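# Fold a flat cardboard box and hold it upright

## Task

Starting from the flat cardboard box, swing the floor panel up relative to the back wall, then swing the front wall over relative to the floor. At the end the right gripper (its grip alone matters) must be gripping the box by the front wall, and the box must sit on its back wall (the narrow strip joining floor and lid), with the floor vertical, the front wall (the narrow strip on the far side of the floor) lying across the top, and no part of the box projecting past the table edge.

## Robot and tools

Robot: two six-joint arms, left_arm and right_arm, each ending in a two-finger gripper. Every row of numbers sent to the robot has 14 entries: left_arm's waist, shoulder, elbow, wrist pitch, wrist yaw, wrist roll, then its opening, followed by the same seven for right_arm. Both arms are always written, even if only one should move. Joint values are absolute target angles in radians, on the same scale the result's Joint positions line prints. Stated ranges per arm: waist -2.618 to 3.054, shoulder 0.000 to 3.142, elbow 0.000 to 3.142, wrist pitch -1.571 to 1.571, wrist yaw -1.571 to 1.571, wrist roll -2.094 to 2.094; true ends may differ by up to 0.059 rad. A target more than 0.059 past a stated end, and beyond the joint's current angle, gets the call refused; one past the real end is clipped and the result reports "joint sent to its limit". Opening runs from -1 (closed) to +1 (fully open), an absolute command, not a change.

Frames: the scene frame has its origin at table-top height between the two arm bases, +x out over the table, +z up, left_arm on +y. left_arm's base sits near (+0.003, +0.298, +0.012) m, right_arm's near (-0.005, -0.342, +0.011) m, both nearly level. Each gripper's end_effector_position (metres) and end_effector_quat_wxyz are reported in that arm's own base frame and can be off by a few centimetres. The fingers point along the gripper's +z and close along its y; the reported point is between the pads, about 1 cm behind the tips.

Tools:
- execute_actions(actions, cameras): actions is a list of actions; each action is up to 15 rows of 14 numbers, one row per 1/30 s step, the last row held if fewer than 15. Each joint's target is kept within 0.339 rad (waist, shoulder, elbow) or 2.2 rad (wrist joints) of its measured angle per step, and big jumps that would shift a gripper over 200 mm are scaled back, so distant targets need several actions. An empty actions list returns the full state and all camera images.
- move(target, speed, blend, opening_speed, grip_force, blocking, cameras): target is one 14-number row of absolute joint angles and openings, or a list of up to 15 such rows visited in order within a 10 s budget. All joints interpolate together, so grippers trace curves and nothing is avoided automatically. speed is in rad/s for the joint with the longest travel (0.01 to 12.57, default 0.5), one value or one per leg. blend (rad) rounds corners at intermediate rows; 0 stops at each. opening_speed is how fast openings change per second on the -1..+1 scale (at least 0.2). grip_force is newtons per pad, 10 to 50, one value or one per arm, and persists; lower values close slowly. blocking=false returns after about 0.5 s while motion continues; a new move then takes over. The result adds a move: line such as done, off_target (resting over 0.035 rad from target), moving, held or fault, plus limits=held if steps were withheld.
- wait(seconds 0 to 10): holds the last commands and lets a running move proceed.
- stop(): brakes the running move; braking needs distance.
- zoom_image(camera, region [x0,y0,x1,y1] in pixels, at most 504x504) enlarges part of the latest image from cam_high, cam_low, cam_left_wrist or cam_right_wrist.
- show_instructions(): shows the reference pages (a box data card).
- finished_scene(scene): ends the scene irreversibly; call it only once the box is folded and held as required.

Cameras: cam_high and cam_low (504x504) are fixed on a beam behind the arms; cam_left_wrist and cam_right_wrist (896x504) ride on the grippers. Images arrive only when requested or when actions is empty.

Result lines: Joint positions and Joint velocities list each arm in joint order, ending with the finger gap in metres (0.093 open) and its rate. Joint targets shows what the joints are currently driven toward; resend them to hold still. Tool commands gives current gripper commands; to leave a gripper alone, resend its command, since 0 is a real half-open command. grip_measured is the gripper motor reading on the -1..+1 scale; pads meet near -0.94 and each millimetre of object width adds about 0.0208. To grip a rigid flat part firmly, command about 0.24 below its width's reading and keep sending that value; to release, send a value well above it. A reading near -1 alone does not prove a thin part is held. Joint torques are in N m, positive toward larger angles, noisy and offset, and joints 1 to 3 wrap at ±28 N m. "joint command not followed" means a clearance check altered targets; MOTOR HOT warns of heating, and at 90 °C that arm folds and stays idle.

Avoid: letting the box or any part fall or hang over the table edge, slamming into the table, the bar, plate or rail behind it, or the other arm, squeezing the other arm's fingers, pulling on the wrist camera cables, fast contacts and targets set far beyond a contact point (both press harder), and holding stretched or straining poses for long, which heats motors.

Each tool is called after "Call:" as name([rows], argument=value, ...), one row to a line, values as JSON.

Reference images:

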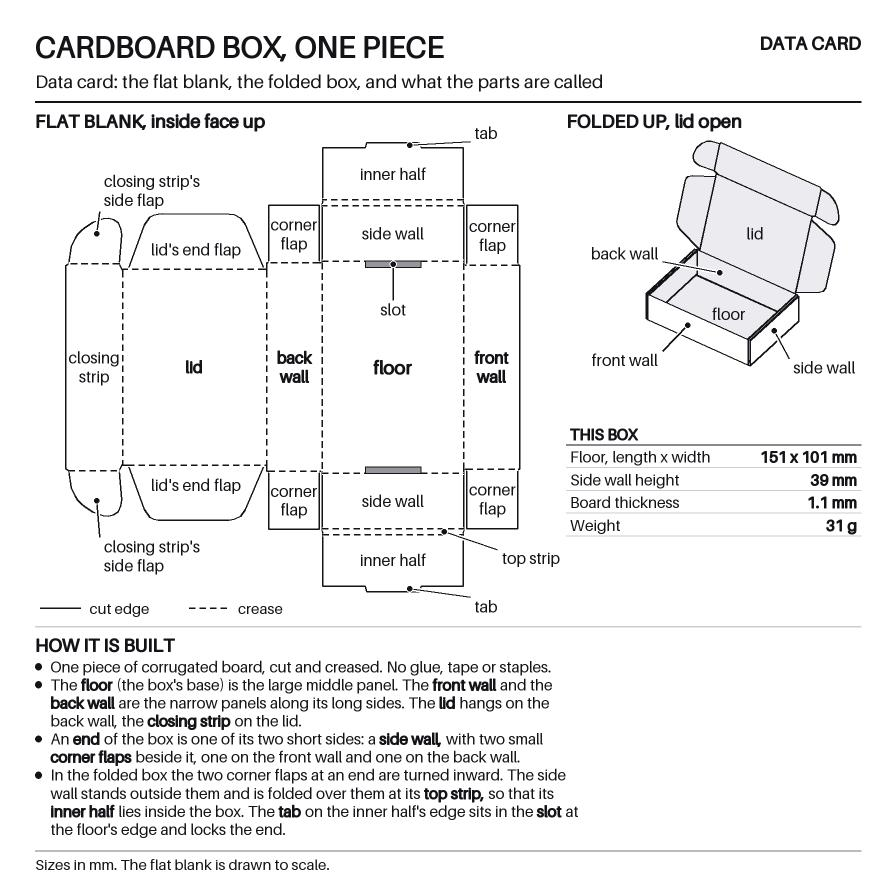

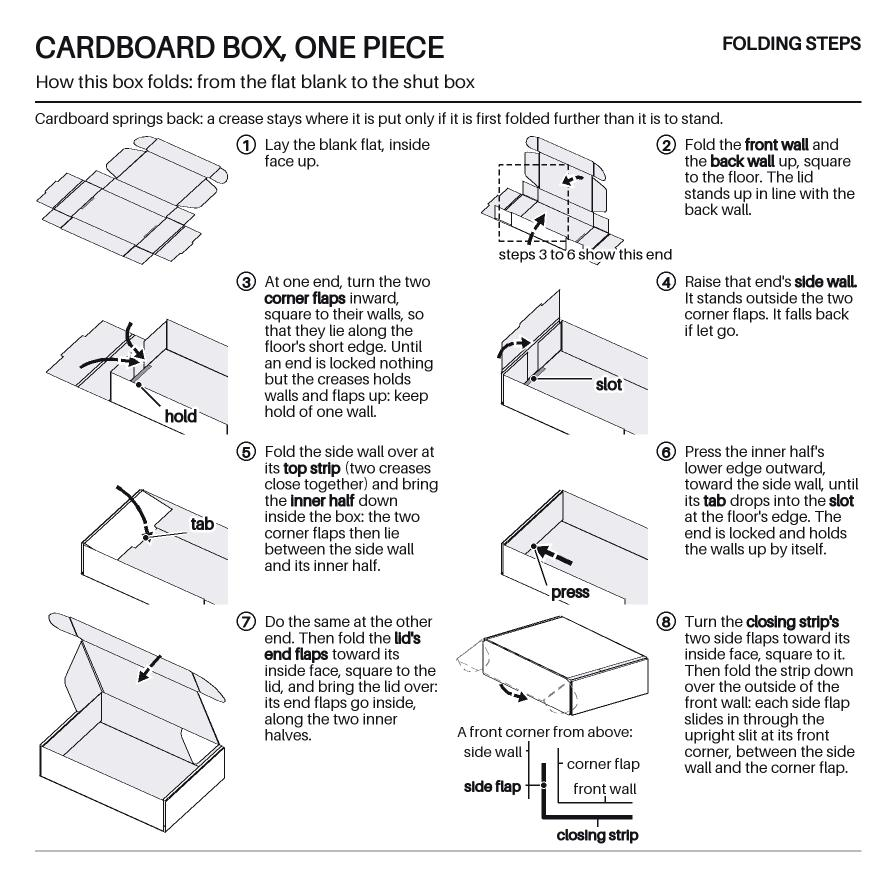

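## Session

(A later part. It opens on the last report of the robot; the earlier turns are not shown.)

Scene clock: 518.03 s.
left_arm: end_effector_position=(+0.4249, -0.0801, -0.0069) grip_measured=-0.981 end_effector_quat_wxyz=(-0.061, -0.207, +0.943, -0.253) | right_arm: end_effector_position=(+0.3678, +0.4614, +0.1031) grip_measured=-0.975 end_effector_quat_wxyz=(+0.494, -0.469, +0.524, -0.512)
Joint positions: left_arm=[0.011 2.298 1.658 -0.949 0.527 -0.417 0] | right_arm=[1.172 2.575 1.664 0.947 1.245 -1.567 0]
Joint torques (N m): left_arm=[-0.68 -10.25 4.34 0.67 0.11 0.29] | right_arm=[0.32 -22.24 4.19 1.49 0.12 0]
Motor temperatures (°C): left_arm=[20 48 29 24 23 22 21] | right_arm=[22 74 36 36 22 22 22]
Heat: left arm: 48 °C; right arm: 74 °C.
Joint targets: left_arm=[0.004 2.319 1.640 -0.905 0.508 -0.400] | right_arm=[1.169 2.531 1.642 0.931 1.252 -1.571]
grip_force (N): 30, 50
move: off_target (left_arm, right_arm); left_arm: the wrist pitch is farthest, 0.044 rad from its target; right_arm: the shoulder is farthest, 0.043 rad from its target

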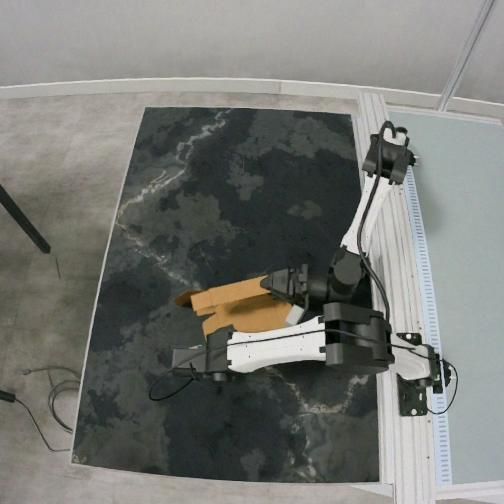

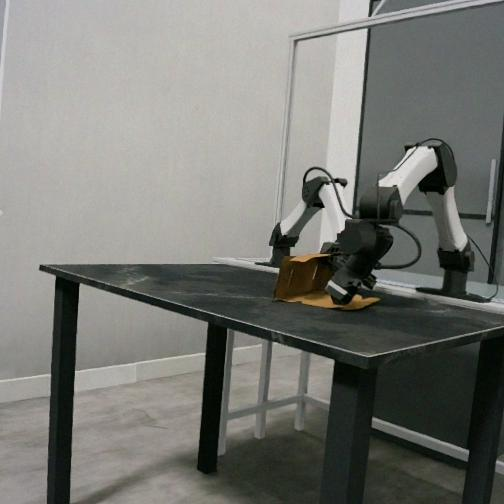

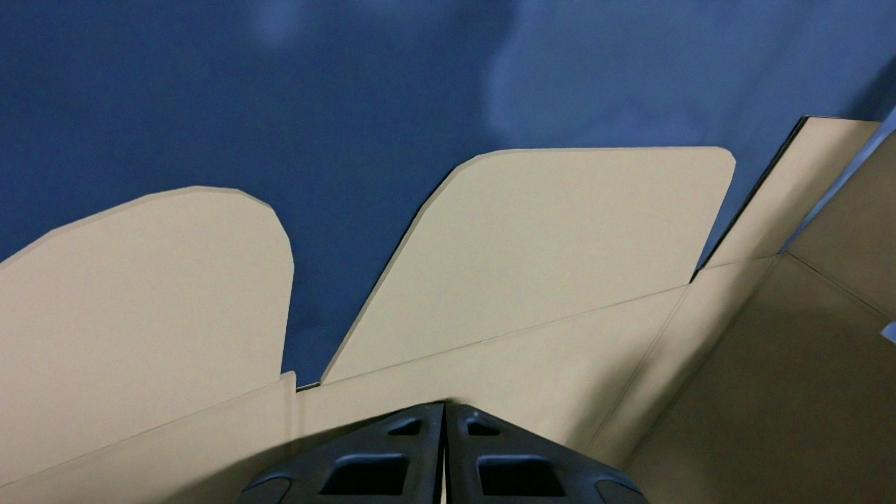

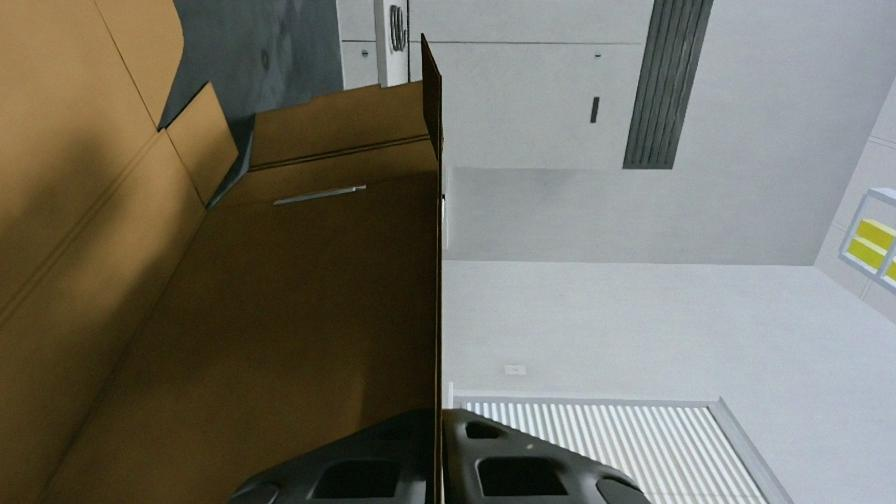

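Call:
move([
  [0.007,2.319,1.64,-0.905,0.505,-0.40,-1,1.141,2.475,1.54,0.937,1.21,-1.571,-1],
  [0.007,2.319,1.64,-0.905,0.505,-0.40,-1,1.141,2.525,1.54,0.94,1.21,-1.571,-1],
], speed=0.3, cameras=["cam_low","cam_high","cam_right_wrist"])

Call:
zoom_image(camera="cam_low", region=[200, 180, 400, 330])

Call:
zoom_image(camera="cam_high", region=[150, 200, 350, 400])

Scene clock: 525.37 s.
left_arm: end_effector_position=(+0.4252, -0.0804, -0.0068) grip_measured=-0.981 end_effector_quat_wxyz=(-0.060, -0.207, +0.943, -0.254) | right_arm: end_effector_position=(+0.3745, +0.4419, +0.1068) grip_measured=-0.975 end_effector_quat_wxyz=(+0.488, -0.474, +0.522, -0.514)
Joint positions: left_arm=[0.011 2.298 1.658 -0.947 0.528 -0.417 0] | right_arm=[1.144 2.513 1.564 0.967 1.218 -1.565 0]
Joint torques (N m): left_arm=[-0.47 -10.15 4.36 0.67 0.08 0.3] | right_arm=[0.32 -16.13 3.99 1.38 -0.02 -0.01]
Motor temperatures (°C): left_arm=[20 48 29 24 23 22 21] | right_arm=[21 78 36 35 22 22 22]
Heat: left arm: 48 °C; right arm: 78 °C. Fold the right arm in close to its base, or ease its load, before you think long.
Joint targets: left_arm=[0.007 2.319 1.640 -0.905 0.507 -0.400] | right_arm=[1.142 2.525 1.541 0.939 1.210 -1.571]
MOTOR HOT: the shoulder of the right arm reports 78 °C; the controller's stop level is 90 °C. To cool a motor, set the load down, stop pushing, or move to a pose that needs little force.
grip_force (N): 30, 50
move: off_target (left_arm); left_arm: the wrist pitch is farthest, 0.042 rad from its target
Images, in order (width x height): cam_high 504x504, cam_low 504x504, cam_right_wrist 896x504.

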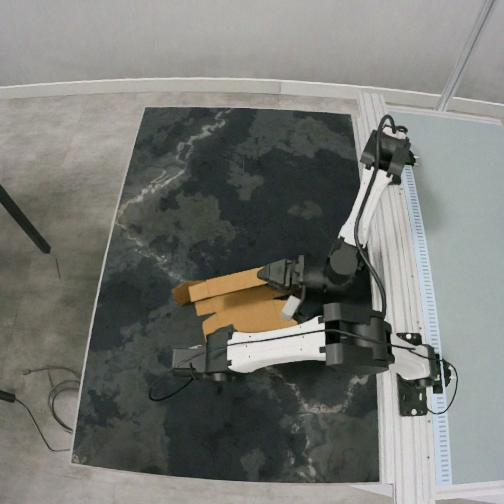

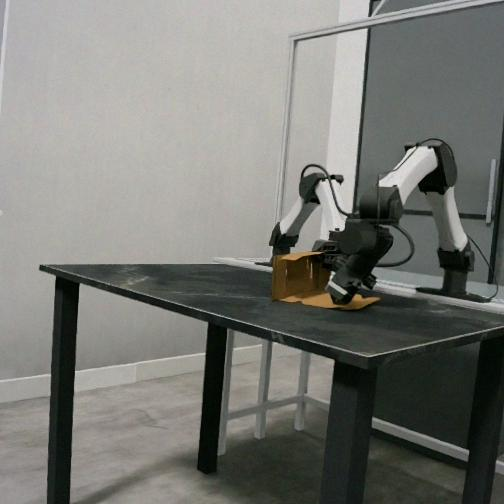

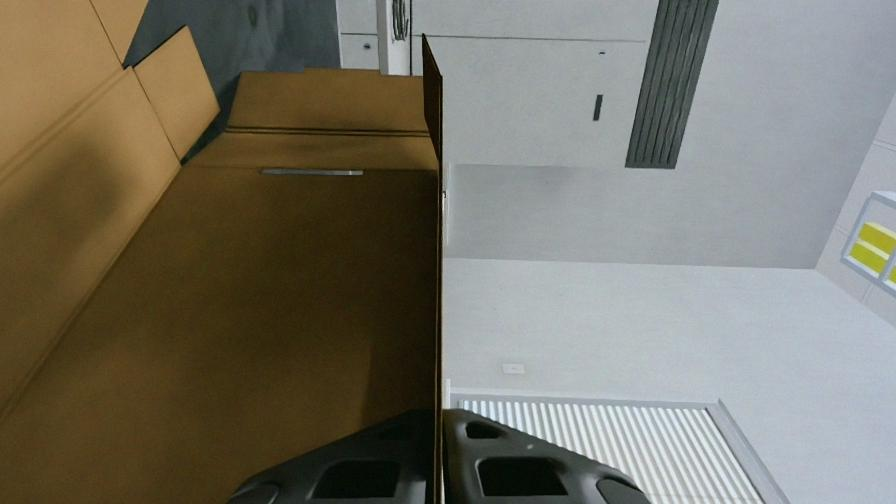

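Scaled by 2.520 from the camera's 504x504 image, which has a finer 720x720 frame.

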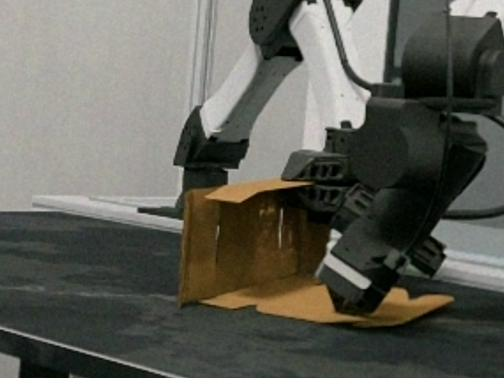

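Scaled by 2.520 from the camera's 504x504 image, which has a finer 720x720 frame.

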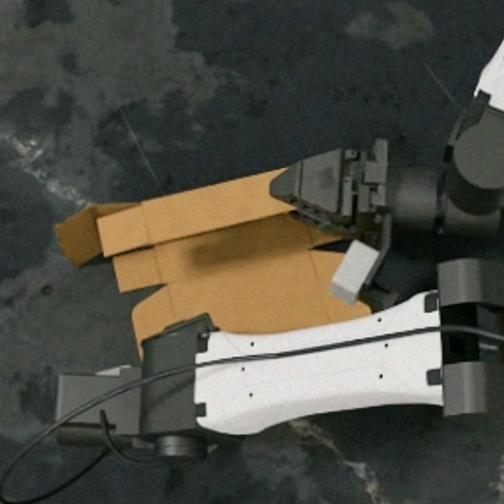

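Call:
move([
  [0.02,2.22,1.83,-1.2,0.51,-0.40,-1,1.142,2.538,1.541,0.94,1.21,-1.571,-1],
  [0.25,1.9,2.1,-1.2,0.3,-0.40,-1,1.142,2.538,1.541,0.94,1.21,-1.571,-1],
], speed=[0.4,0.8], blend=[0.05,0], cameras=["cam_low","cam_high","cam_right_wrist"])

Call:
zoom_image(camera="cam_low", region=[200, 180, 400, 330])

Call:
zoom_image(camera="cam_high", region=[150, 200, 350, 400])

Scene clock: 529.50 s.
left_arm: end_effector_position=(+0.4611, +0.0713, +0.2815) grip_measured=-0.981 end_effector_quat_wxyz=(+0.283, -0.271, +0.905, -0.168) | right_arm: end_effector_position=(+0.3745, +0.4419, +0.1070) grip_measured=-0.975 end_effector_quat_wxyz=(+0.489, -0.474, +0.522, -0.514)
Joint positions: left_arm=[0.262 1.891 2.103 -1.176 0.306 -0.417 0] | right_arm=[1.144 2.513 1.564 0.968 1.218 -1.565 0]
Joint torques (N m): left_arm=[-0.99 -8.83 6.35 1.21 -0.02 0.27] | right_arm=[0.36 -14.84 4 1.38 -0.02 -0.01]
Motor temperatures (°C): left_arm=[20 48 29 24 23 22 21] | right_arm=[21 77 35 35 22 22 22]
Heat: left arm: 48 °C; right arm: 77 °C. Fold the right arm in close to its base, or ease its load, before you think long.
Joint targets: left_arm=[0.253 1.901 2.100 -1.200 0.291 -0.400] | right_arm=[1.142 2.538 1.541 0.941 1.210 -1.571]
MOTOR HOT: still on. The shoulder of the right arm reports 77 °C.
grip_force (N): 30, 50
move: done
Images, in order (width x height): cam_high 504x504, cam_low 504x504, cam_right_wrist 896x504.

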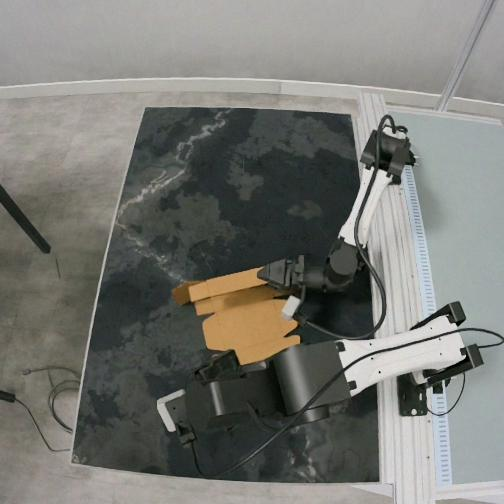

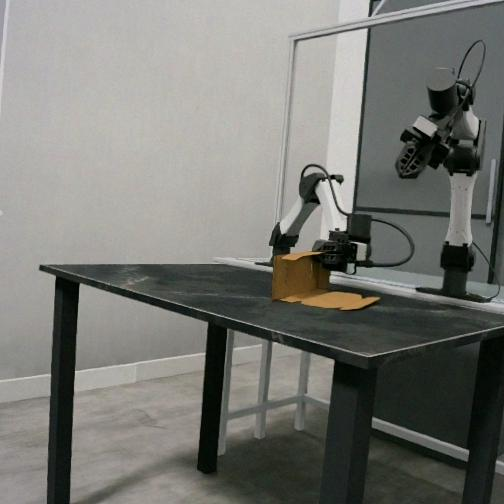

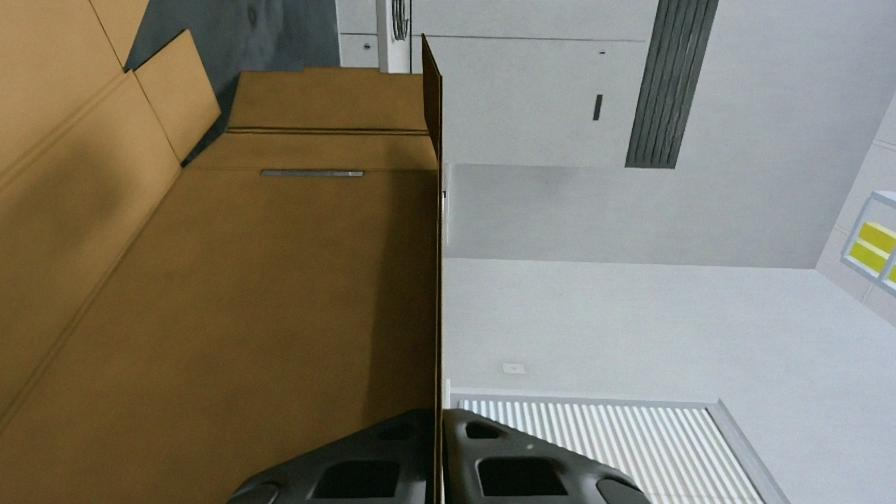

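Scaled by 2.520 from the camera's 504x504 image, which has a finer 720x720 frame.

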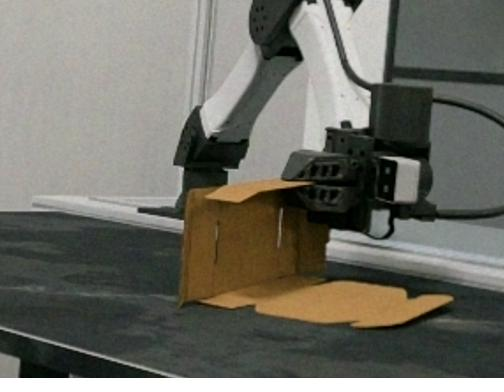

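Scaled by 2.520 from the camera's 504x504 image, which has a finer 720x720 frame.

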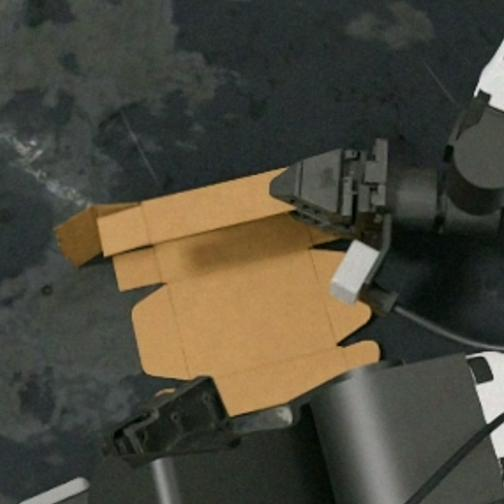

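Call:
zoom_image(camera="cam_low", region=[260, 245, 390, 320])

Scaled by 3.877 from the camera's 504x504 image, which has a finer 720x720 frame.

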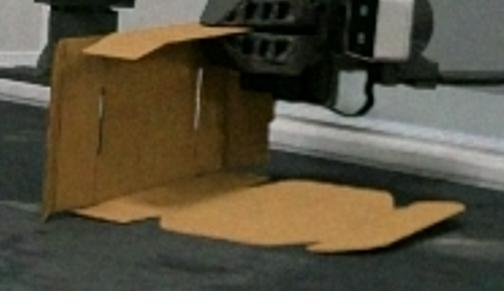

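Call:
finished_scene(scene=2)

The scene is finished: the task was done.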